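## Task

Put the cartridge into the sealant gun so its front end sits all the way forward in the cup of the front ring, with the nozzle poking out through that ring. The plunger rod will only slide rearward while its small thumb plate, located just behind the handle, is held pushed toward the front of the gun. End with the plunger disc touching the back of the cartridge; the trigger is functional. The loaded gun must rest on the table itself, not leaning on any other object. Declare that you are done to finish.

## Robot and tools

ROBOT. Two six-joint arms, left_arm and right_arm, each ending in a parallel two-finger gripper with a wrist camera. Root links in the scene frame: left_arm at (-0.047, +0.321, +0.017) m, right_arm at (-0.031, -0.255, +0.030) m, both nearly unrotated. Other cameras: cam_high and cam_low on a stand behind the arms; wrist views are cam_left_wrist and cam_right_wrist. All images are 896x504.

FRAMES. Scene frame: origin at table-top height midway between the nominal bases, +z up, +x outward over the table, left_arm on the +y side (image left/right does not match arm names). Reported end_effector_position (m) and end_effector_quat_wxyz are in each arm's own base frame. Motion offsets are along the axes of that arm's current Hand target. A gripper's fingers extend along its +z and open/close along its y. end_effector_position is the spot between the pads, roughly 1 cm back from the tips.

execute_actions(actions, cameras). actions is a list of actions; each action is a table of 1 to 15 rows, one per 1/30 s step; if shorter than 15 the final row repeats. Every row holds 14 numbers in [-1, 1]: left_arm dx, dy, dz, rx, ry, rz, opening, then right_arm in the same seven. The six pose numbers are an offset (not a pose) from the Hand target as it stood when that action began; every row measures from that same start, and a new action restarts from the updated Hand target, so repeating an offset moves further. Scale: 1.0 equals 0.6 m or 180 degrees; rx, ry, rz form one rotation vector. Opening is absolute: +1 fully open (0.093 m), -1 closed. To leave an arm alone, give zeros for its six pose numbers and resend its current opening (a 0 opening is a real command). Images come back only for an empty actions list or when cameras names them (["all"] for every camera).

move(target, speed, blend, opening_speed, grip_force, blocking, cameras). target is one 14-number row laid out as above, or a list of up to 15 such rows; every row is an offset from the same starting Hand targets, not from the previous row. Grippers follow straight lines, all finishing together, capped at 10 s. speed: m/s, 0.002 to 2.9, default 0.25 (turn rate twice that in rad/s); one value or one per target. blend: corner rounding in m for lists; 0 stops at each point. opening_speed: per second on the -1..+1 scale, at least 0.2. grip_force: newtons per pad, 10 to 50, one value or one per arm; it persists and low values close slowly. blocking=false returns after about 0.5 s while the move continues. The result adds a move: line such as done, off_target, moving, held or fault, plus limits=paced (pose clipped) or limits=held (steps withheld). Paths do not avoid obstacles or the other arm; faster moves lag and stray more and hit harder.

wait(seconds): 0 to 3600, sends nothing new; a running move continues. stop(): brakes a running move. zoom_image(camera, region): region [x0, y0, x1, y1] in pixels of that camera's latest image, at most 504 by 504. read_manual(section): licence text only. finished_scene(scene): scene number 1 or 2; ends the scene irreversibly.

RESULTS. Hand target is the last commanded pose after clipping; the next offsets count from it. The gripper often rests short of it; a further execute_actions call, even all zeros, re-requests it, otherwise send the missing distance. grip_measured is the finger motor on the -1..+1 scale. Joint positions end with the gripper gap in m. Joint velocities may read within noise. Joint torques follow joint order (first three wrap at ±28 N m). Tool commands lists current gripper commands. Execute_actions results also list some per-step positions. MOTOR HOT appears at 75 °C; at 90 °C a fault folds that arm and it stops working for the scene; at 100 °C it collapses.

GRIPPING. Pads meet near -0.94; an object W mm wide reads about -0.94 + 0.0208 x W. For a full-force hold on a rigid flat object send a number at least 0.41 below that reading; keep resending it to hold. Release with a number well above the width reading. Pads squeeze about 50 to 65 N each and can spike at first contact.

CONTROL QUIRKS. Each step the commanded orientation is clipped to within 40 degrees of the measured one. Friction and weight leave the gripper low, short or tilted, worse at long reach; small moves may not happen or go sideways, so check the pose after each move and correct tilt. Avoid paths near an arm's own base (elbow can swing fast); go around it. Pressing past a contact keeps pushing until you command the target back.

AVOID. Collisions or squeezing between the two arms, including closing one gripper on the other's fingers (the clearance check does not cover grippers or wrist cameras). Dropping parts, letting go of moving parts, slamming or hard pushing, especially against fixed or heavy things. Anything leaving the table. Strain on the wrist camera cables. Long stretched-out holds that heat motors. Loose objects may be nudged occasionally. Thinking time lets the scene run.

TASK NOTES. The gun's plunger rod slides back only while its thumb plate behind the handle is pushed toward the gun's front; the trigger advances the plunger. Seat the cartridge fully forward in the front ring's cup, nozzle through the ring, bring the disc to the cartridge's rear, set the gun flat on the table, then call finished_scene.

Each tool is called in YAML: its name, and indented under it one key for each argument.

## Session

execute_actions:
  actions: []

Scene clock: 0.00 s.
left_arm: end_effector_position=(+0.4013, -0.0439, +0.0419) grip_measured=+1.000 end_effector_quat_wxyz=(+0.545, +0.037, +0.837, +0.039) | right_arm: end_effector_position=(+0.4238, -0.0386, +0.0662) grip_measured=+1.000 end_effector_quat_wxyz=(+0.544, +0.026, +0.834, -0.087)
Joint positions: left_arm=[-0.192 1.804 0.416 0.964 -0.201 0.027 0.093] | right_arm=[-0.035 1.748 0.514 0.825 0.142 -0.067 0.093]
Joint velocities: within noise
Joint torques (N m): no reading
Heat: left arm: 31 °C; right arm: 30 °C.
Hand target: left_arm +0.4044, -0.0437, +0.0472; +0.553, +0.032, +0.832, +0.039 | right_arm +0.4262, -0.0395, +0.0712; +0.550, +0.030, +0.830, -0.087
Tool commands: left_gripper/opening=+1.0 right_gripper/opening=+1.0

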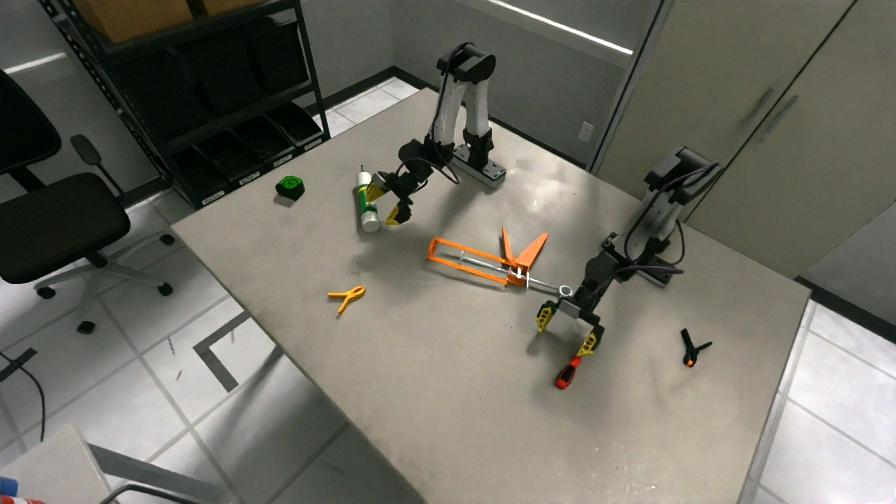

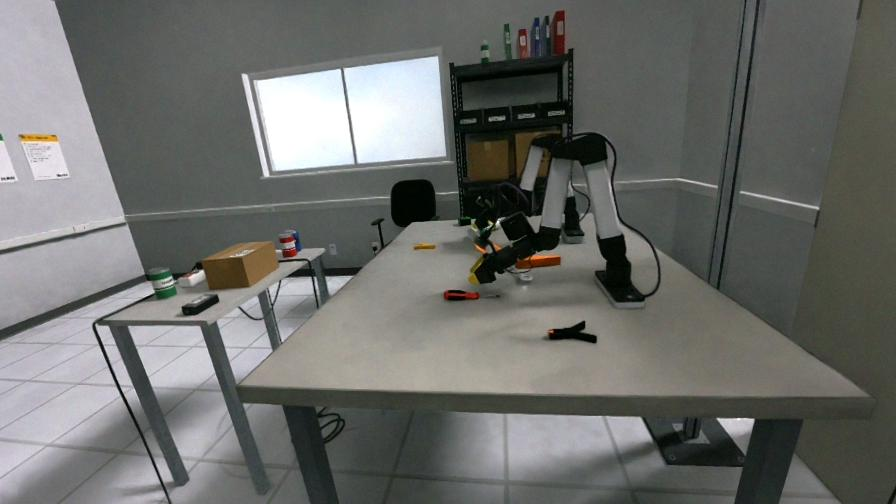

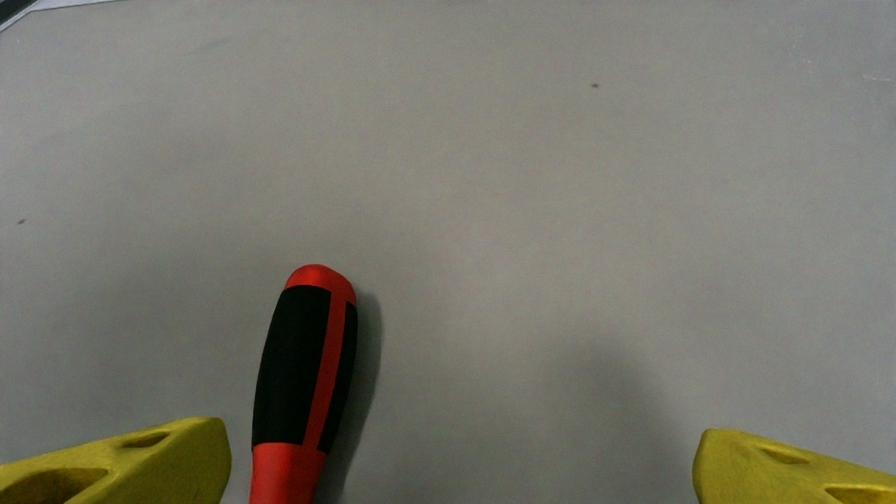

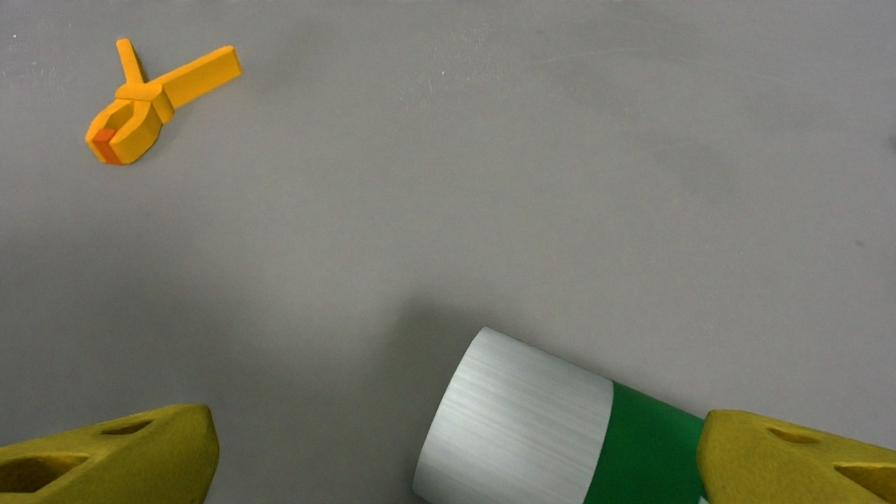

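zoom_image:
  camera: "cam_high"
  region: [410, 210, 610, 330]

zoom_image:
  camera: "cam_high"
  region: [270, 140, 430, 250]

zoom_image:
  camera: "cam_low"
  region: [400, 180, 640, 340]

Scaled by 2.520 from the camera's image (finer frame: 1280x720).

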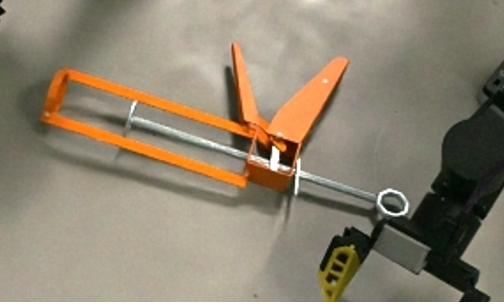

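Scaled by 3.150 from the camera's image (finer frame: 1280x720).

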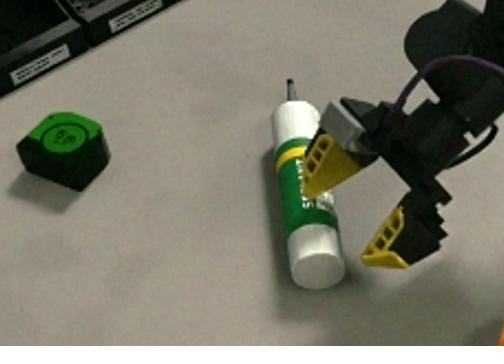

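Scaled by 2.100 from the camera's image (finer frame: 1280x720).

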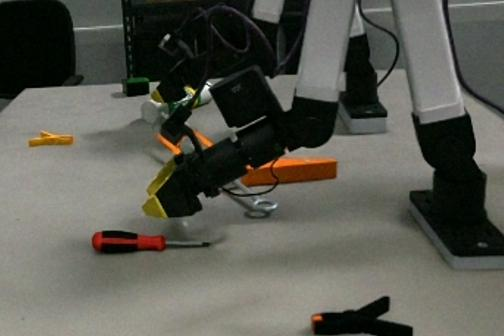

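move:
  target: [-0.2995,-0.1735,-0.353,0,0.228,0,1,-0.299,-0.078,-0.214,0,0.228,0,1]
  cameras: ["all"]

Scene clock: 45.93 s.
left_arm: end_effector_position=(+0.2777, -0.1722, +0.2812) grip_measured=+1.000 end_effector_quat_wxyz=(+0.235, +0.027, +0.970, +0.047) | right_arm: end_effector_position=(+0.3755, -0.0541, +0.2894) grip_measured=+1.000 end_effector_quat_wxyz=(+0.234, +0.045, +0.968, -0.079)
Joint positions: left_arm=[-0.746 1.61 1.881 -1.531 -0.377 -0.63 0.093] | right_arm=[-0.082 1.682 1.969 -1.377 0.137 -0.022 0.093]
Joint torques (N m): left_arm=[0.64 -4.89 8.79 0.7 -0.31 -0.31] | right_arm=[-0.42 -4.62 8.35 0.82 -0.08 0.31]
Heat: left arm: 35 °C; right arm: 36 °C.
Hand target: left_arm +0.2776, -0.1706, +0.2834; +0.226, +0.017, +0.973, +0.048 | right_arm +0.3734, -0.0543, +0.2901; +0.224, +0.058, +0.970, -0.071
Off the commanded pose: left_arm 0.003 m, 2 deg | right_arm 0.002 m, 2 deg.
joint sent to its limit (left arm) — joint 4 (wrist pitch), lower limit. The joint targets still meet the commanded pose.
move: done

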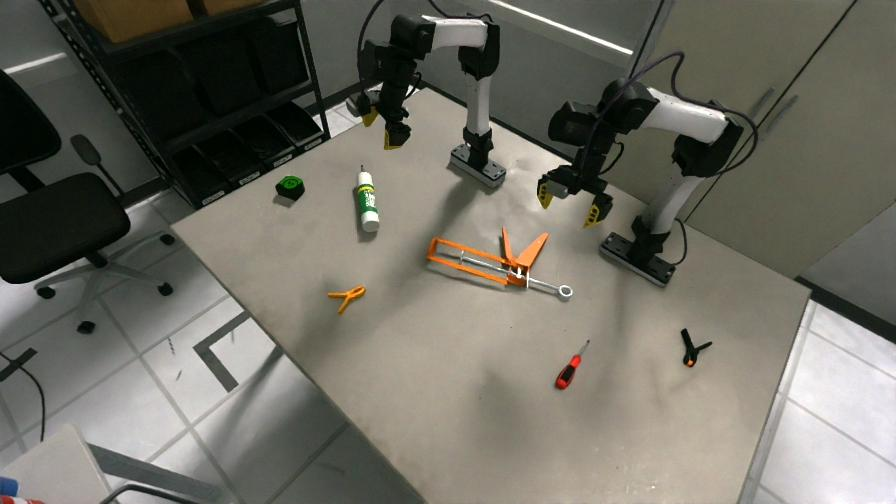

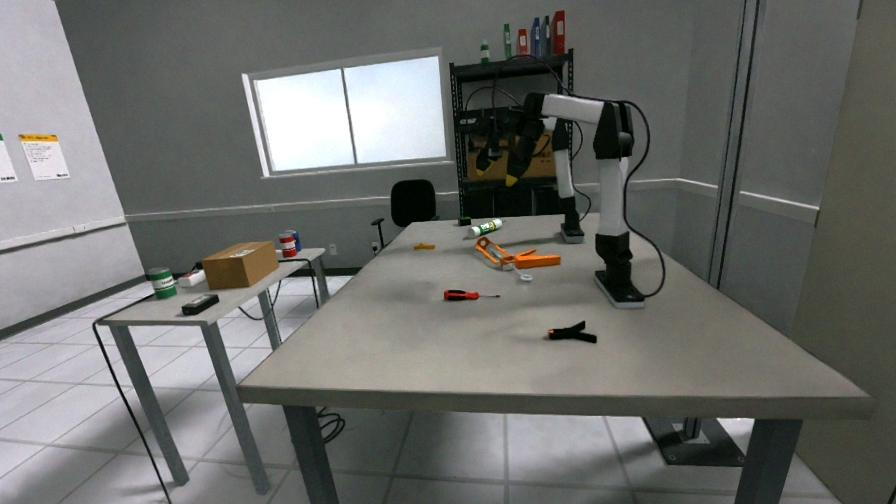

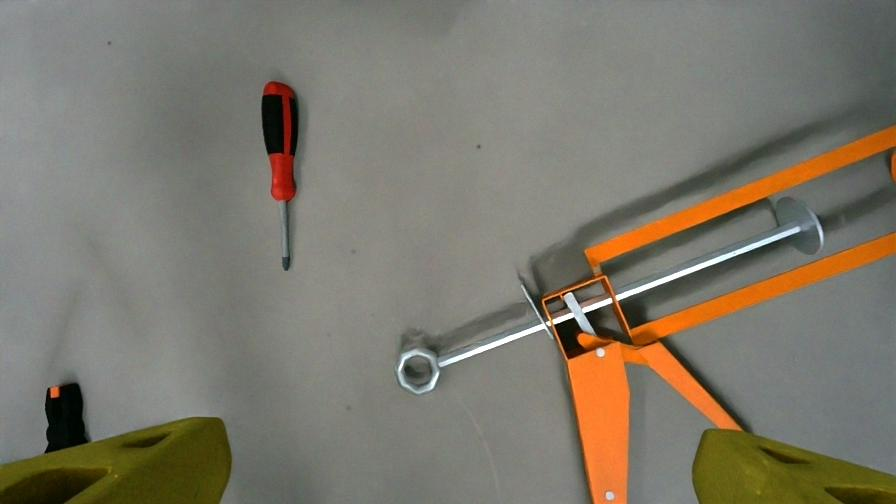

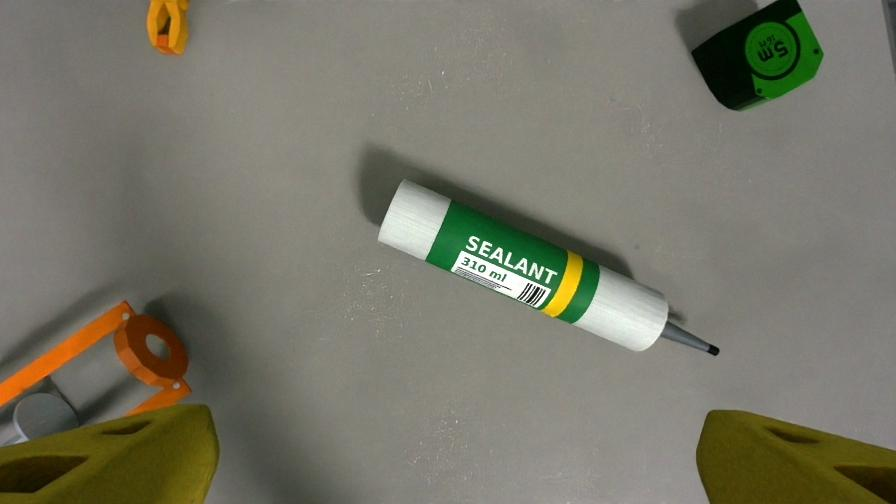

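zoom_image:
  camera: "cam_left_wrist"
  region: [380, 180, 680, 400]

zoom_image:
  camera: "cam_left_wrist"
  region: [640, 100, 896, 350]

zoom_image:
  camera: "cam_right_wrist"
  region: [0, 260, 260, 450]

zoom_image:
  camera: "cam_low"
  region: [450, 205, 590, 295]

Scaled by 1.680 from the camera's image (finer frame: 1280x720).

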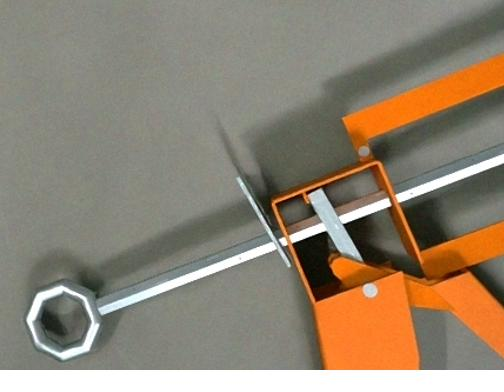

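Scaled by 1.969 from the camera's image (finer frame: 1280x720).

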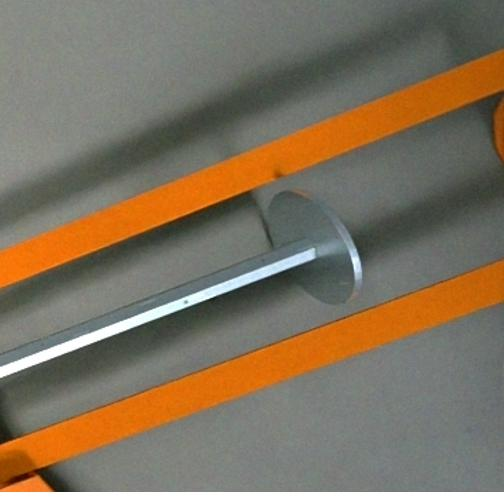

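Scaled by 1.938 from the camera's image (finer frame: 1280x720).

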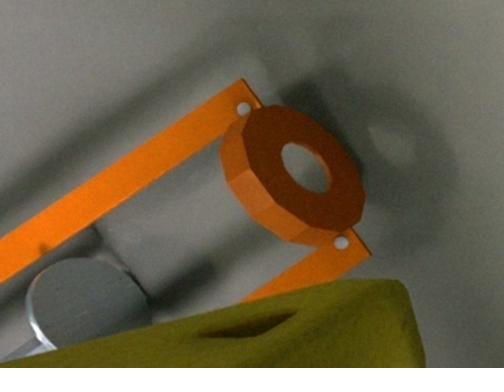

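Scaled by 3.600 from the camera's image (finer frame: 1280x720).

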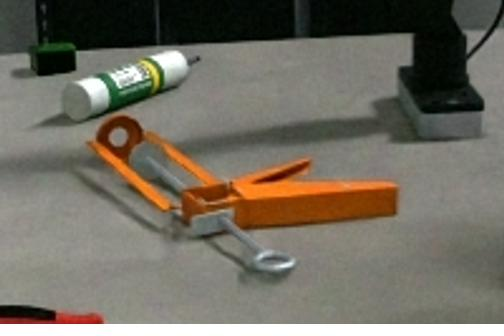

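move:
  target: [-0.0156,-0.282,-0.024,0,0,0,1,0,0,0,0,0,0,1]
  cameras: ["cam_left_wrist","cam_high"]

Scene clock: 73.63 s.
left_arm: end_effector_position=(+0.2747, -0.3423, +0.2827) grip_measured=+1.000 end_effector_quat_wxyz=(+0.279, +0.044, +0.958, -0.040) | right_arm: end_effector_position=(+0.3755, -0.0541, +0.2894) grip_measured=+1.000 end_effector_quat_wxyz=(+0.234, +0.045, +0.968, -0.079)
Joint positions: left_arm=[-1.053 2.033 2.394 -1.536 -0.423 -0.874 0.093] | right_arm=[-0.082 1.682 1.969 -1.377 0.137 -0.022 0.093]
Joint torques (N m): left_arm=[-0.5 -8.08 8.5 0.89 -0.83 -0.3] | right_arm=[-0.31 -4.53 8.31 0.86 -0.11 0.27]
Heat: left arm: 36 °C; right arm: 35 °C.
Hand target: left_arm +0.2777, -0.3407, +0.2834; +0.226, +0.017, +0.973, +0.048 | right_arm +0.3734, -0.0543, +0.2901; +0.224, +0.058, +0.970, -0.071
Off the commanded pose: left_arm 0.004 m, 12 deg | right_arm 0.002 m, 2 deg.
joint sent to its limit (left arm) — joint 4 (wrist pitch), lower limit. The joint targets are off in orientation, not in position.
move: off_target (left_arm)
Images, in order (width x height): cam_high 896x504, cam_left_wrist 896x504.

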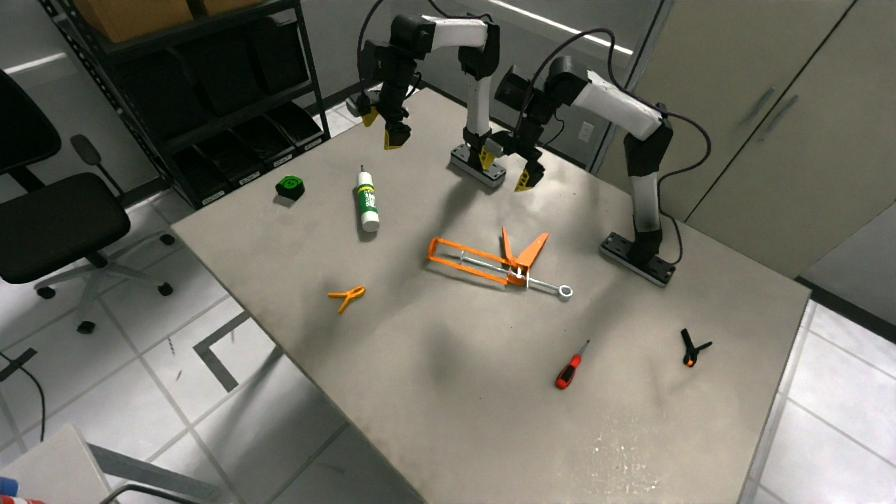

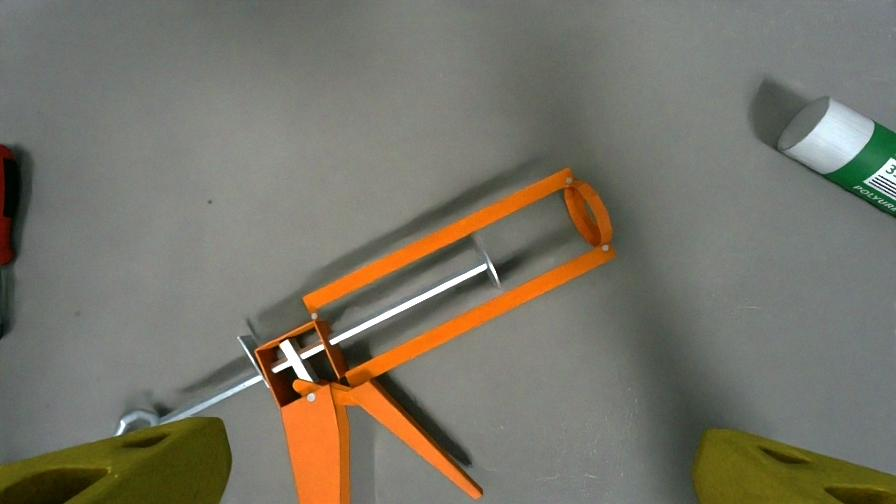

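zoom_image:
  camera: "cam_left_wrist"
  region: [220, 150, 640, 450]

zoom_image:
  camera: "cam_left_wrist"
  region: [440, 150, 640, 300]

Scaled by 1.200 from the camera's image (finer frame: 1280x720).

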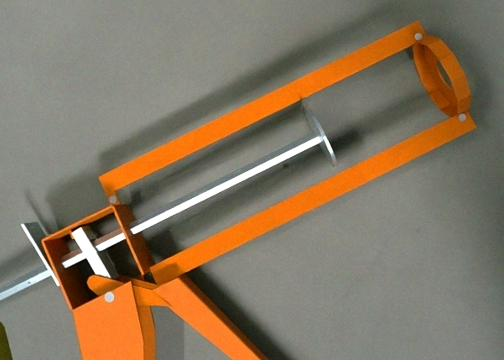

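Scaled by 2.520 from the camera's image (finer frame: 1280x720).

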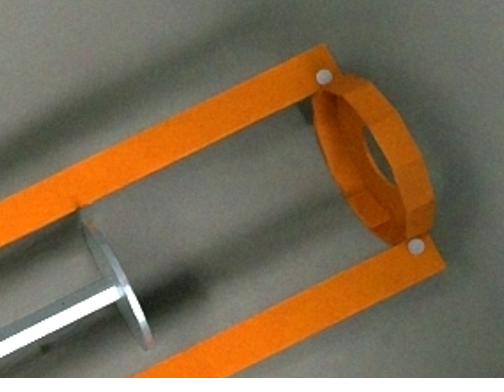

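move:
  target: [0.266,0.2645,0.320,0.2719,-0.2378,0.2037,1,0,0,0,0,0,0,1]
  cameras: ["cam_left_wrist","cam_high"]

Scene clock: 118.77 s.
left_arm: end_effector_position=(+0.2201, -0.1570, +0.0512) grip_measured=+1.000 end_effector_quat_wxyz=(+0.474, +0.399, +0.729, -0.290) | right_arm: end_effector_position=(+0.3755, -0.0541, +0.2894) grip_measured=+1.000 end_effector_quat_wxyz=(+0.234, +0.045, +0.968, -0.079)
Joint positions: left_arm=[-0.154 1.268 0.051 0.632 0.805 0.398 0.093] | right_arm=[-0.082 1.682 1.969 -1.377 0.137 -0.022 0.093]
Joint torques (N m): left_arm=[0.59 -1.42 3.93 2.74 0.41 -0.09] | right_arm=[-0.4 -4.42 8.42 0.81 -0.1 0.29]
Heat: left arm: 41 °C; right arm: 38 °C.
Hand target: left_arm +0.2210, -0.1578, +0.0578; +0.497, +0.409, +0.709, -0.287 | right_arm +0.3734, -0.0543, +0.2901; +0.224, +0.058, +0.970, -0.071
Off the commanded pose: left_arm 0.007 m, 4 deg | right_arm 0.002 m, 2 deg.
move: off_target (left_arm)
Images, in order (width x height): cam_high 896x504, cam_left_wrist 896x504.

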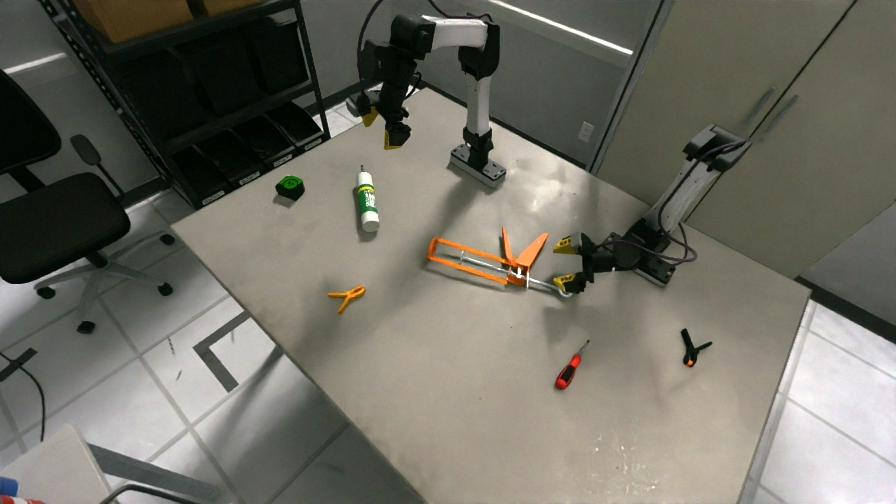

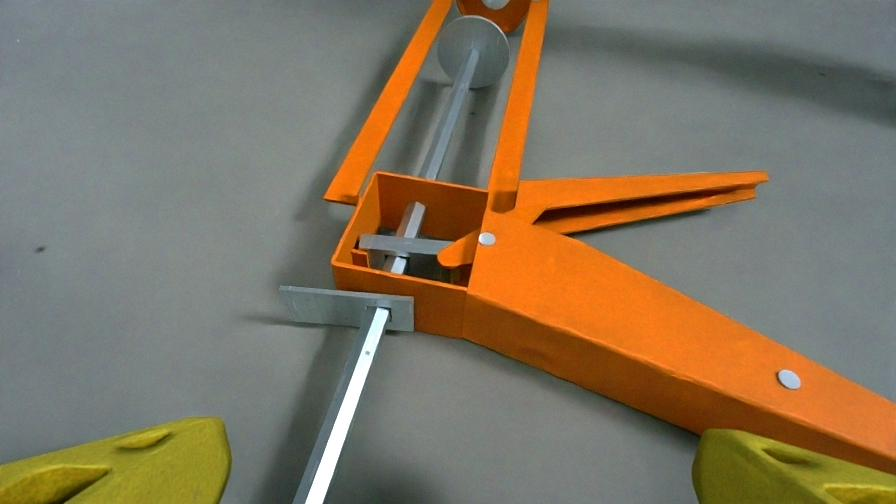

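zoom_image:
  camera: "cam_left_wrist"
  region: [260, 150, 560, 370]

Scaled by 1.680 from the camera's image (finer frame: 1280x720).

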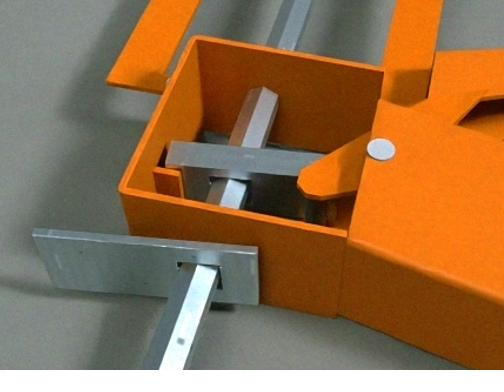

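move:
  target: [-0.186,0.083,-0.2215,0,0,0,1,0,0,0,0,0,0,1]

move:
  target: [0,0,0,0,0,0,1,0.3805,0.698,0.1345,-0.0738,0.1337,-0.1604,1]
  cameras: ["all"]

Scene clock: 165.37 s.
left_arm: end_effector_position=(+0.2186, -0.0587, +0.2034) grip_measured=+1.000 end_effector_quat_wxyz=(+0.499, +0.391, +0.714, -0.298) | right_arm: end_effector_position=(+0.3755, -0.0541, +0.2894) grip_measured=+1.000 end_effector_quat_wxyz=(+0.234, +0.045, +0.968, -0.079)
Joint positions: left_arm=[0.518 1.117 0.803 -1.218 1.239 1.493 0.093] | right_arm=[-0.082 1.682 1.969 -1.377 0.137 -0.022 0.093]
Joint torques (N m): left_arm=[-0.73 -1.28 9.21 0.19 0.43 0.03] | right_arm=[-0.5 -4.48 8.28 0.82 -0.1 0.3]
Heat: left arm: 41 °C; right arm: 39 °C.
Hand target: left_arm +0.2207, -0.0576, +0.2080; +0.497, +0.409, +0.709, -0.287 | right_arm +0.3734, -0.0543, +0.2901; +0.224, +0.058, +0.970, -0.071
Off the commanded pose: left_arm 0.005 m, 2 deg | right_arm 0.002 m, 2 deg.
move: done

Scene clock: 168.40 s.
left_arm: end_effector_position=(+0.2186, -0.0586, +0.2034) grip_measured=+1.000 end_effector_quat_wxyz=(+0.499, +0.392, +0.713, -0.298) | right_arm: end_effector_position=(+0.2641, +0.3606, +0.0715) grip_measured=+1.000 end_effector_quat_wxyz=(+0.008, -0.209, +0.978, +0.000)
Joint positions: left_arm=[0.518 1.121 0.805 -1.223 1.239 1.501 0.093] | right_arm=[0.942 2.279 2.039 -1.318 0.01 0.521 0.093]
Joint torques (N m): left_arm=[-0.72 -1.35 9.21 0.17 0.42 0.04] | right_arm=[-0.16 -7.92 8.38 0 -0.13 0.31]
Heat: left arm: 40 °C; right arm: 39 °C.
Hand target: left_arm +0.2208, -0.0576, +0.2080; +0.497, +0.409, +0.709, -0.287 | right_arm +0.2649, +0.3627, +0.0701; +0.000, -0.195, +0.981, +0.000
Off the commanded pose: left_arm 0.005 m, 2 deg | right_arm 0.003 m, 2 deg.
move: done

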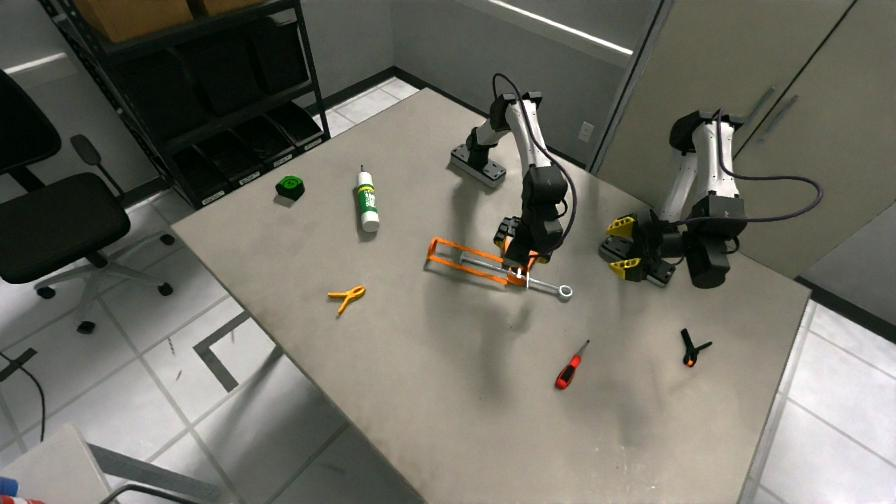

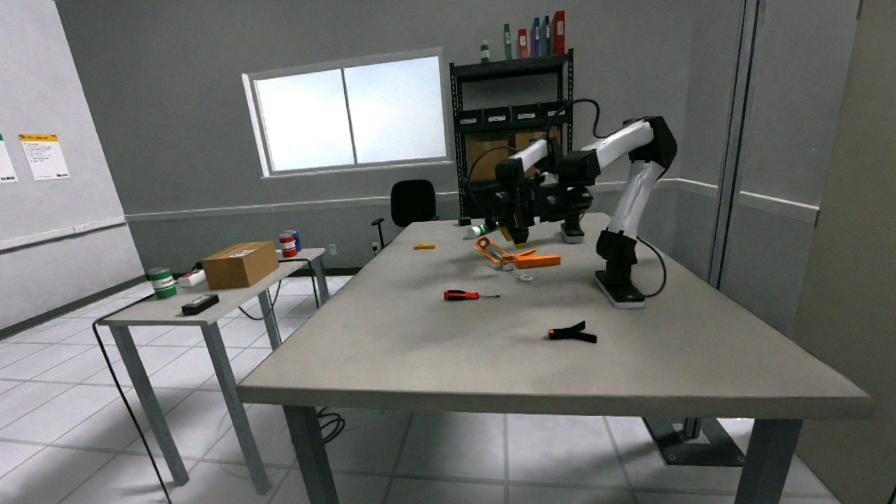

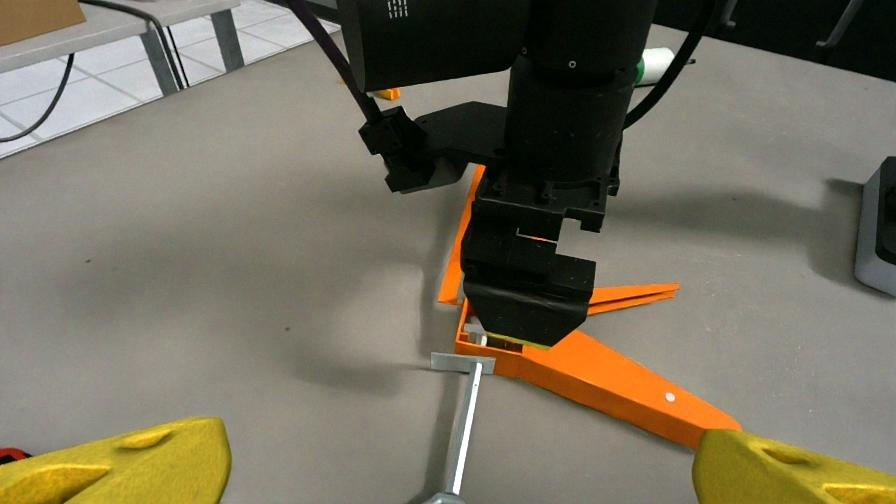

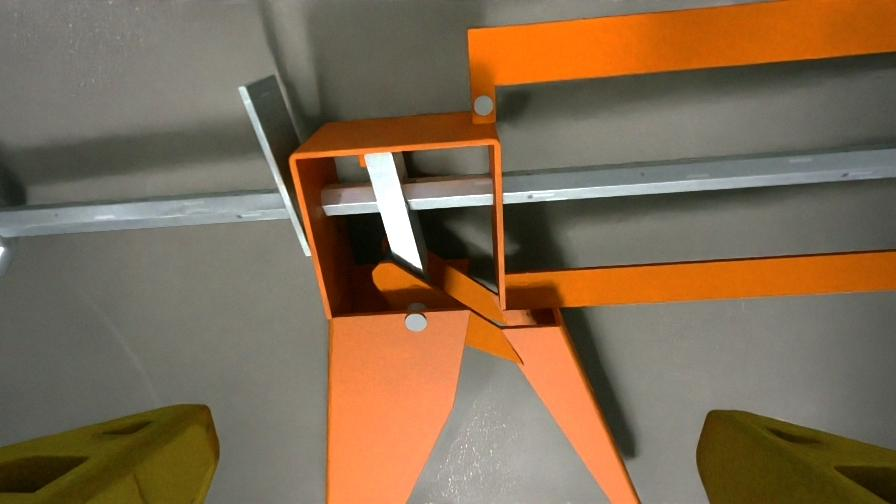

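move:
  target: [0,0,0,0,0,0,1,-0.0683,0.0275,0.058,0,0,-0.025,1]
  speed: 0.1
  cameras: ["cam_right_wrist","cam_left_wrist"]

Scene clock: 198.87 s.
left_arm: end_effector_position=(+0.2186, -0.0586, +0.2034) grip_measured=+1.000 end_effector_quat_wxyz=(+0.499, +0.392, +0.713, -0.298) | right_arm: end_effector_position=(+0.2956, +0.3937, +0.0389) grip_measured=+1.000 end_effector_quat_wxyz=(+0.010, -0.229, +0.973, +0.002)
Joint positions: left_arm=[0.518 1.121 0.805 -1.223 1.239 1.501 0.093] | right_arm=[0.93 2.532 2.358 -1.38 0.01 0.469 0.093]
Joint torques (N m): left_arm=[-0.73 -1.36 9.14 0.15 0.44 0.03] | right_arm=[-0.25 -9.35 8.4 0 -0.1 -0.13]
Heat: left arm: 43 °C; right arm: 43 °C.
Hand target: left_arm +0.2208, -0.0576, +0.2080; +0.497, +0.409, +0.709, -0.287 | right_arm +0.2965, +0.3936, +0.0352; +0.000, -0.234, +0.972, +0.000
Off the commanded pose: left_arm 0.005 m, 2 deg | right_arm 0.004 m, 1 deg.
move: done
Images, in order (width x height): cam_left_wrist 896x504, cam_right_wrist 896x504.

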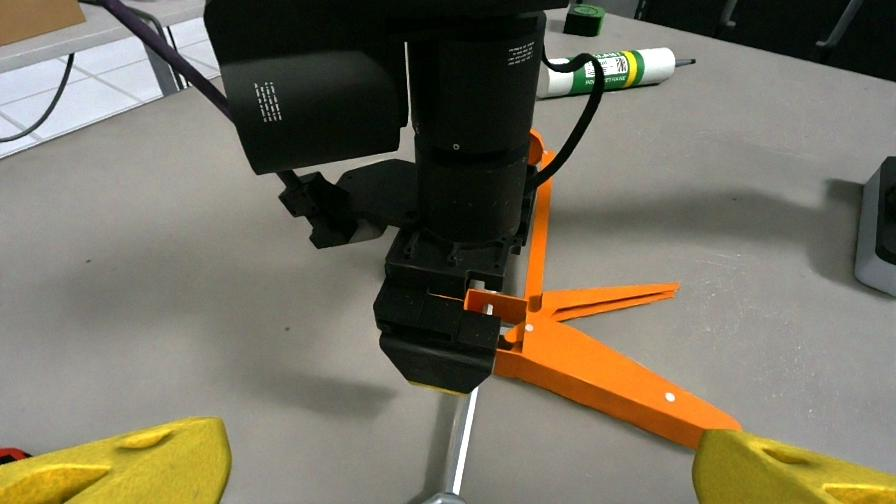

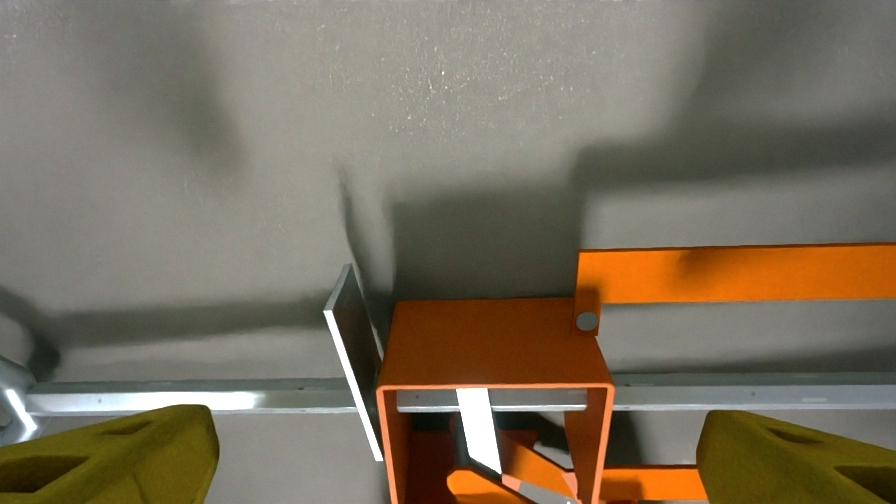

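move:
  target: [0,0,0,0,0,0,1,0.0017,-0.0092,0.0517,0,0,0,1]
  speed: 0.06
  cameras: ["cam_right_wrist","cam_left_wrist"]

Scene clock: 211.47 s.
left_arm: end_effector_position=(+0.2186, -0.0586, +0.2034) grip_measured=+1.000 end_effector_quat_wxyz=(+0.499, +0.392, +0.713, -0.298) | right_arm: end_effector_position=(+0.2937, +0.3840, +0.0157) grip_measured=+1.000 end_effector_quat_wxyz=(-0.005, -0.224, +0.975, -0.011)
Joint positions: left_arm=[0.518 1.121 0.805 -1.223 1.239 1.501 0.093] | right_arm=[0.922 2.532 2.266 -1.326 0.011 0.47 0.093]
Joint torques (N m): left_arm=[-0.72 -1.21 9.26 0.15 0.43 0.04] | right_arm=[-0.57 -10.47 3.44 0.78 -0.1 -0.11]
Heat: left arm: 44 °C; right arm: 43 °C.
Hand target: left_arm +0.2208, -0.0576, +0.2080; +0.497, +0.409, +0.709, -0.287 | right_arm +0.2981, +0.3883, +0.0043; +0.000, -0.234, +0.972, +0.000
Off the commanded pose: left_arm 0.005 m, 2 deg | right_arm 0.013 m, 2 deg.
move: off_target (right_arm)
Images, in order (width x height): cam_left_wrist 896x504, cam_right_wrist 896x504.

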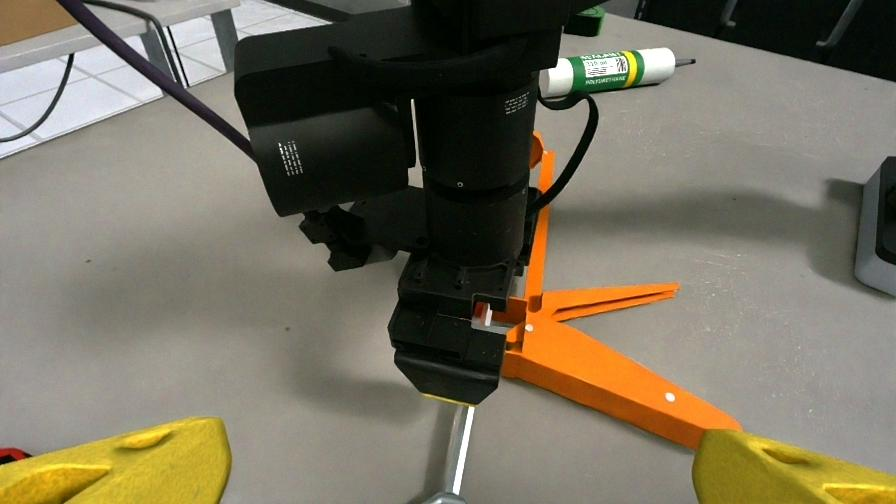

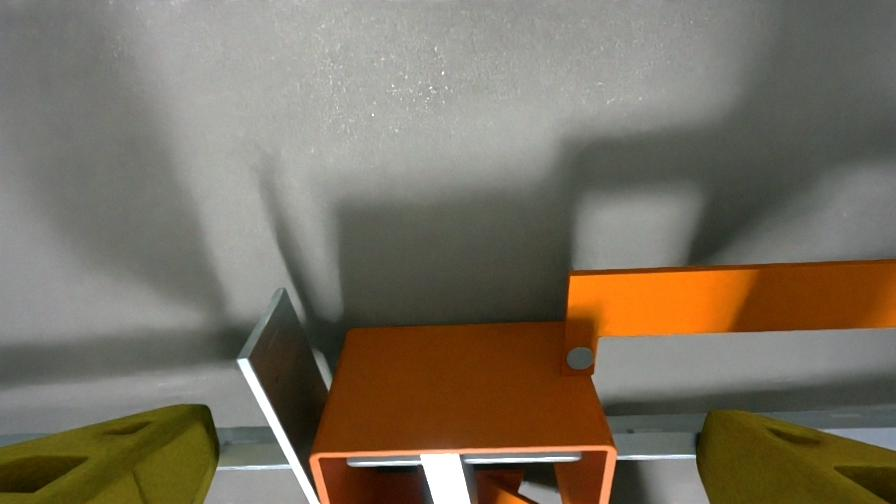

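move:
  target: [0,0,0,0,0,0,1,-0.004,0,-0.045,0,0,0,1]
  speed: 0.08
  cameras: ["cam_right_wrist"]

Scene clock: 223.17 s.
left_arm: end_effector_position=(+0.2186, -0.0586, +0.2034) grip_measured=+1.000 end_effector_quat_wxyz=(+0.499, +0.392, +0.713, -0.298) | right_arm: end_effector_position=(+0.2986, +0.3891, +0.0308) grip_measured=+1.000 end_effector_quat_wxyz=(+0.006, -0.229, +0.973, -0.001)
Joint positions: left_arm=[0.518 1.121 0.805 -1.223 1.239 1.501 0.093] | right_arm=[0.919 2.532 2.326 -1.357 0.008 0.456 0.093]
Joint torques (N m): left_arm=[-0.8 -1.28 9.22 0.16 0.43 0.03] | right_arm=[-0.46 -9.89 8.36 0 -0.1 -0.13]
Heat: left arm: 45 °C; right arm: 41 °C.
Hand target: left_arm +0.2208, -0.0576, +0.2080; +0.497, +0.409, +0.709, -0.287 | right_arm +0.3002, +0.3893, +0.0312; +0.000, -0.234, +0.972, +0.000
Off the commanded pose: left_arm 0.005 m, 2 deg | right_arm 0.002 m, 1 deg.
move: done

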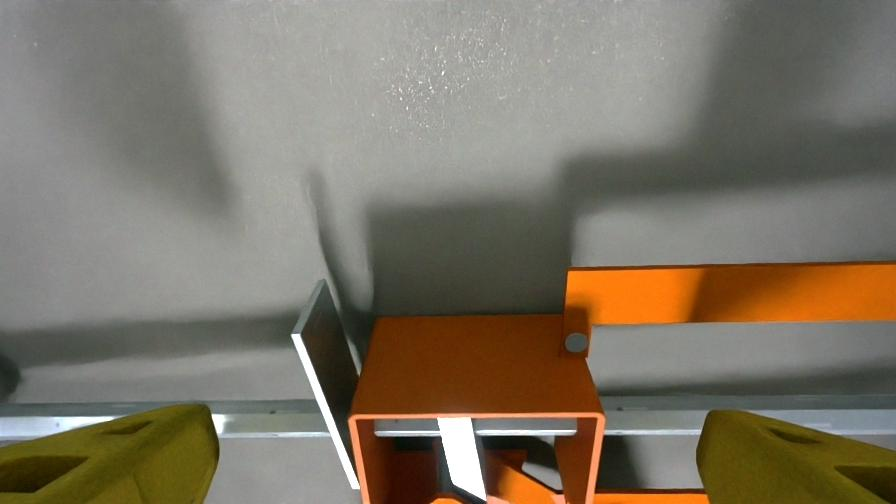

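move:
  target:
    - [0,0,0,0,0,0,1,0,0,-0.12,0,0,0,1]
    - [0,0,0,0,0,0,1,0.0,-0.0,0.043,0,0,0,1]
  speed: 0.15
  cameras: ["cam_right_wrist"]

Scene clock: 259.70 s.
left_arm: end_effector_position=(+0.2186, -0.0586, +0.2034) grip_measured=+1.000 end_effector_quat_wxyz=(+0.499, +0.392, +0.713, -0.298) | right_arm: end_effector_position=(+0.2975, +0.3876, +0.0201) grip_measured=+1.000 end_effector_quat_wxyz=(+0.003, -0.229, +0.973, -0.003)
Joint positions: left_arm=[0.518 1.121 0.805 -1.223 1.239 1.501 0.093] | right_arm=[0.919 2.53 2.28 -1.32 0.008 0.456 0.093]
Joint torques (N m): left_arm=[-0.76 -1.28 9.24 0.15 0.43 0.05] | right_arm=[-0.29 -9.57 4.31 0.63 -0.1 -0.12]
Heat: left arm: 47 °C; right arm: 43 °C.
Hand target: left_arm +0.2208, -0.0576, +0.2080; +0.497, +0.409, +0.709, -0.287 | right_arm +0.3002, +0.3893, +0.0055; +0.000, -0.234, +0.972, +0.000
Off the commanded pose: left_arm 0.005 m, 2 deg | right_arm 0.015 m, 1 deg.
move: off_target (right_arm)

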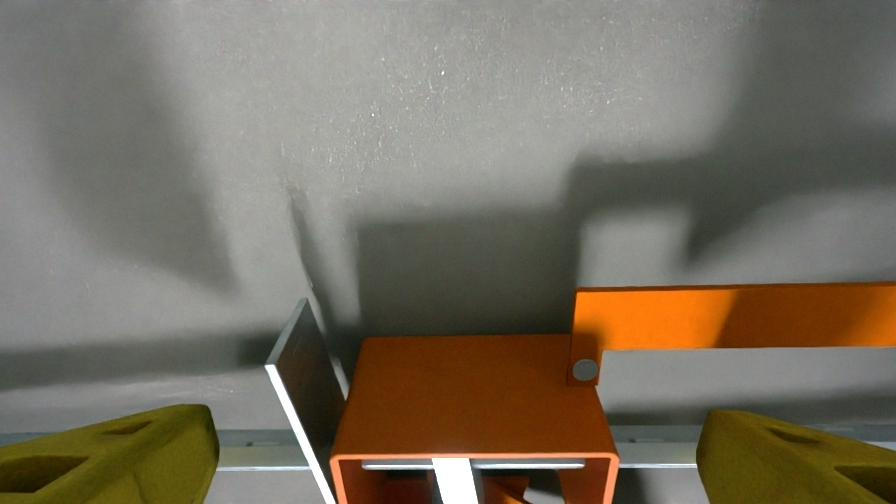

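move:
  target: [0,0,0,0,0,0,1,-0.006,0,0.022,0,0,0,1]
  speed: 0.05
  cameras: ["cam_right_wrist"]

Scene clock: 270.17 s.
left_arm: end_effector_position=(+0.2186, -0.0586, +0.2034) grip_measured=+1.000 end_effector_quat_wxyz=(+0.499, +0.392, +0.713, -0.298) | right_arm: end_effector_position=(+0.3005, +0.3890, +0.0077) grip_measured=+1.000 end_effector_quat_wxyz=(+0.003, -0.229, +0.973, -0.003)
Joint positions: left_arm=[0.518 1.121 0.805 -1.223 1.239 1.501 0.093] | right_arm=[0.916 2.552 2.271 -1.289 0.008 0.453 0.093]
Joint torques (N m): left_arm=[-0.73 -1.33 9.26 0.17 0.42 0.03] | right_arm=[-0.32 -9.29 4.68 0.63 -0.11 -0.13]
Heat: left arm: 47 °C; right arm: 43 °C.
Hand target: left_arm +0.2208, -0.0576, +0.2080; +0.497, +0.409, +0.709, -0.287 | right_arm +0.3033, +0.3910, -0.0078; +0.000, -0.234, +0.972, +0.000
Off the commanded pose: left_arm 0.005 m, 2 deg | right_arm 0.016 m, 1 deg.
move: off_target (right_arm)

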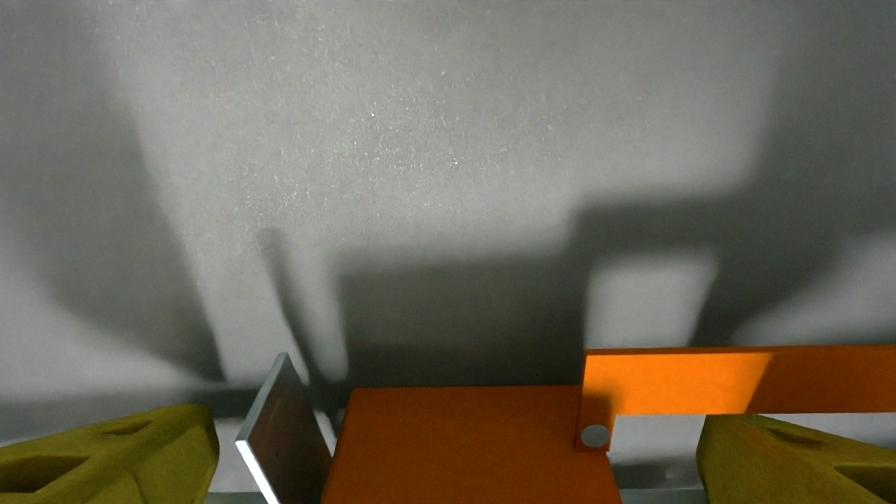

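move:
  target: [0,0,0,0,0,0,1,0.005,0,0,0,0,0,1]
  speed: 0.05
  cameras: ["cam_right_wrist"]

Scene clock: 275.60 s.
left_arm: end_effector_position=(+0.2186, -0.0586, +0.2034) grip_measured=+1.000 end_effector_quat_wxyz=(+0.499, +0.392, +0.713, -0.298) | right_arm: end_effector_position=(+0.3017, +0.3881, +0.0036) grip_measured=+1.000 end_effector_quat_wxyz=(+0.006, -0.229, +0.973, -0.006)
Joint positions: left_arm=[0.518 1.121 0.805 -1.223 1.239 1.501 0.093] | right_arm=[0.916 2.552 2.255 -1.272 0.017 0.453 0.093]
Joint torques (N m): left_arm=[-0.7 -1.31 9.24 0.15 0.43 0.04] | right_arm=[-0.14 -10.37 3.85 0.55 -0.11 -0.1]
Heat: left arm: 47 °C; right arm: 44 °C.
Hand target: left_arm +0.2208, -0.0576, +0.2080; +0.497, +0.409, +0.709, -0.287 | right_arm +0.3006, +0.3896, -0.0078; +0.000, -0.234, +0.972, +0.000
Off the commanded pose: left_arm 0.005 m, 2 deg | right_arm 0.012 m, 1 deg.
move: off_target (right_arm)

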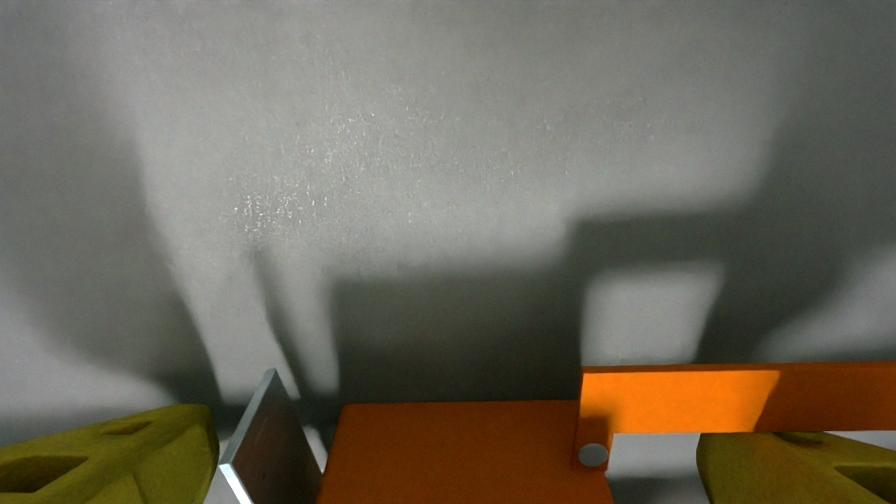

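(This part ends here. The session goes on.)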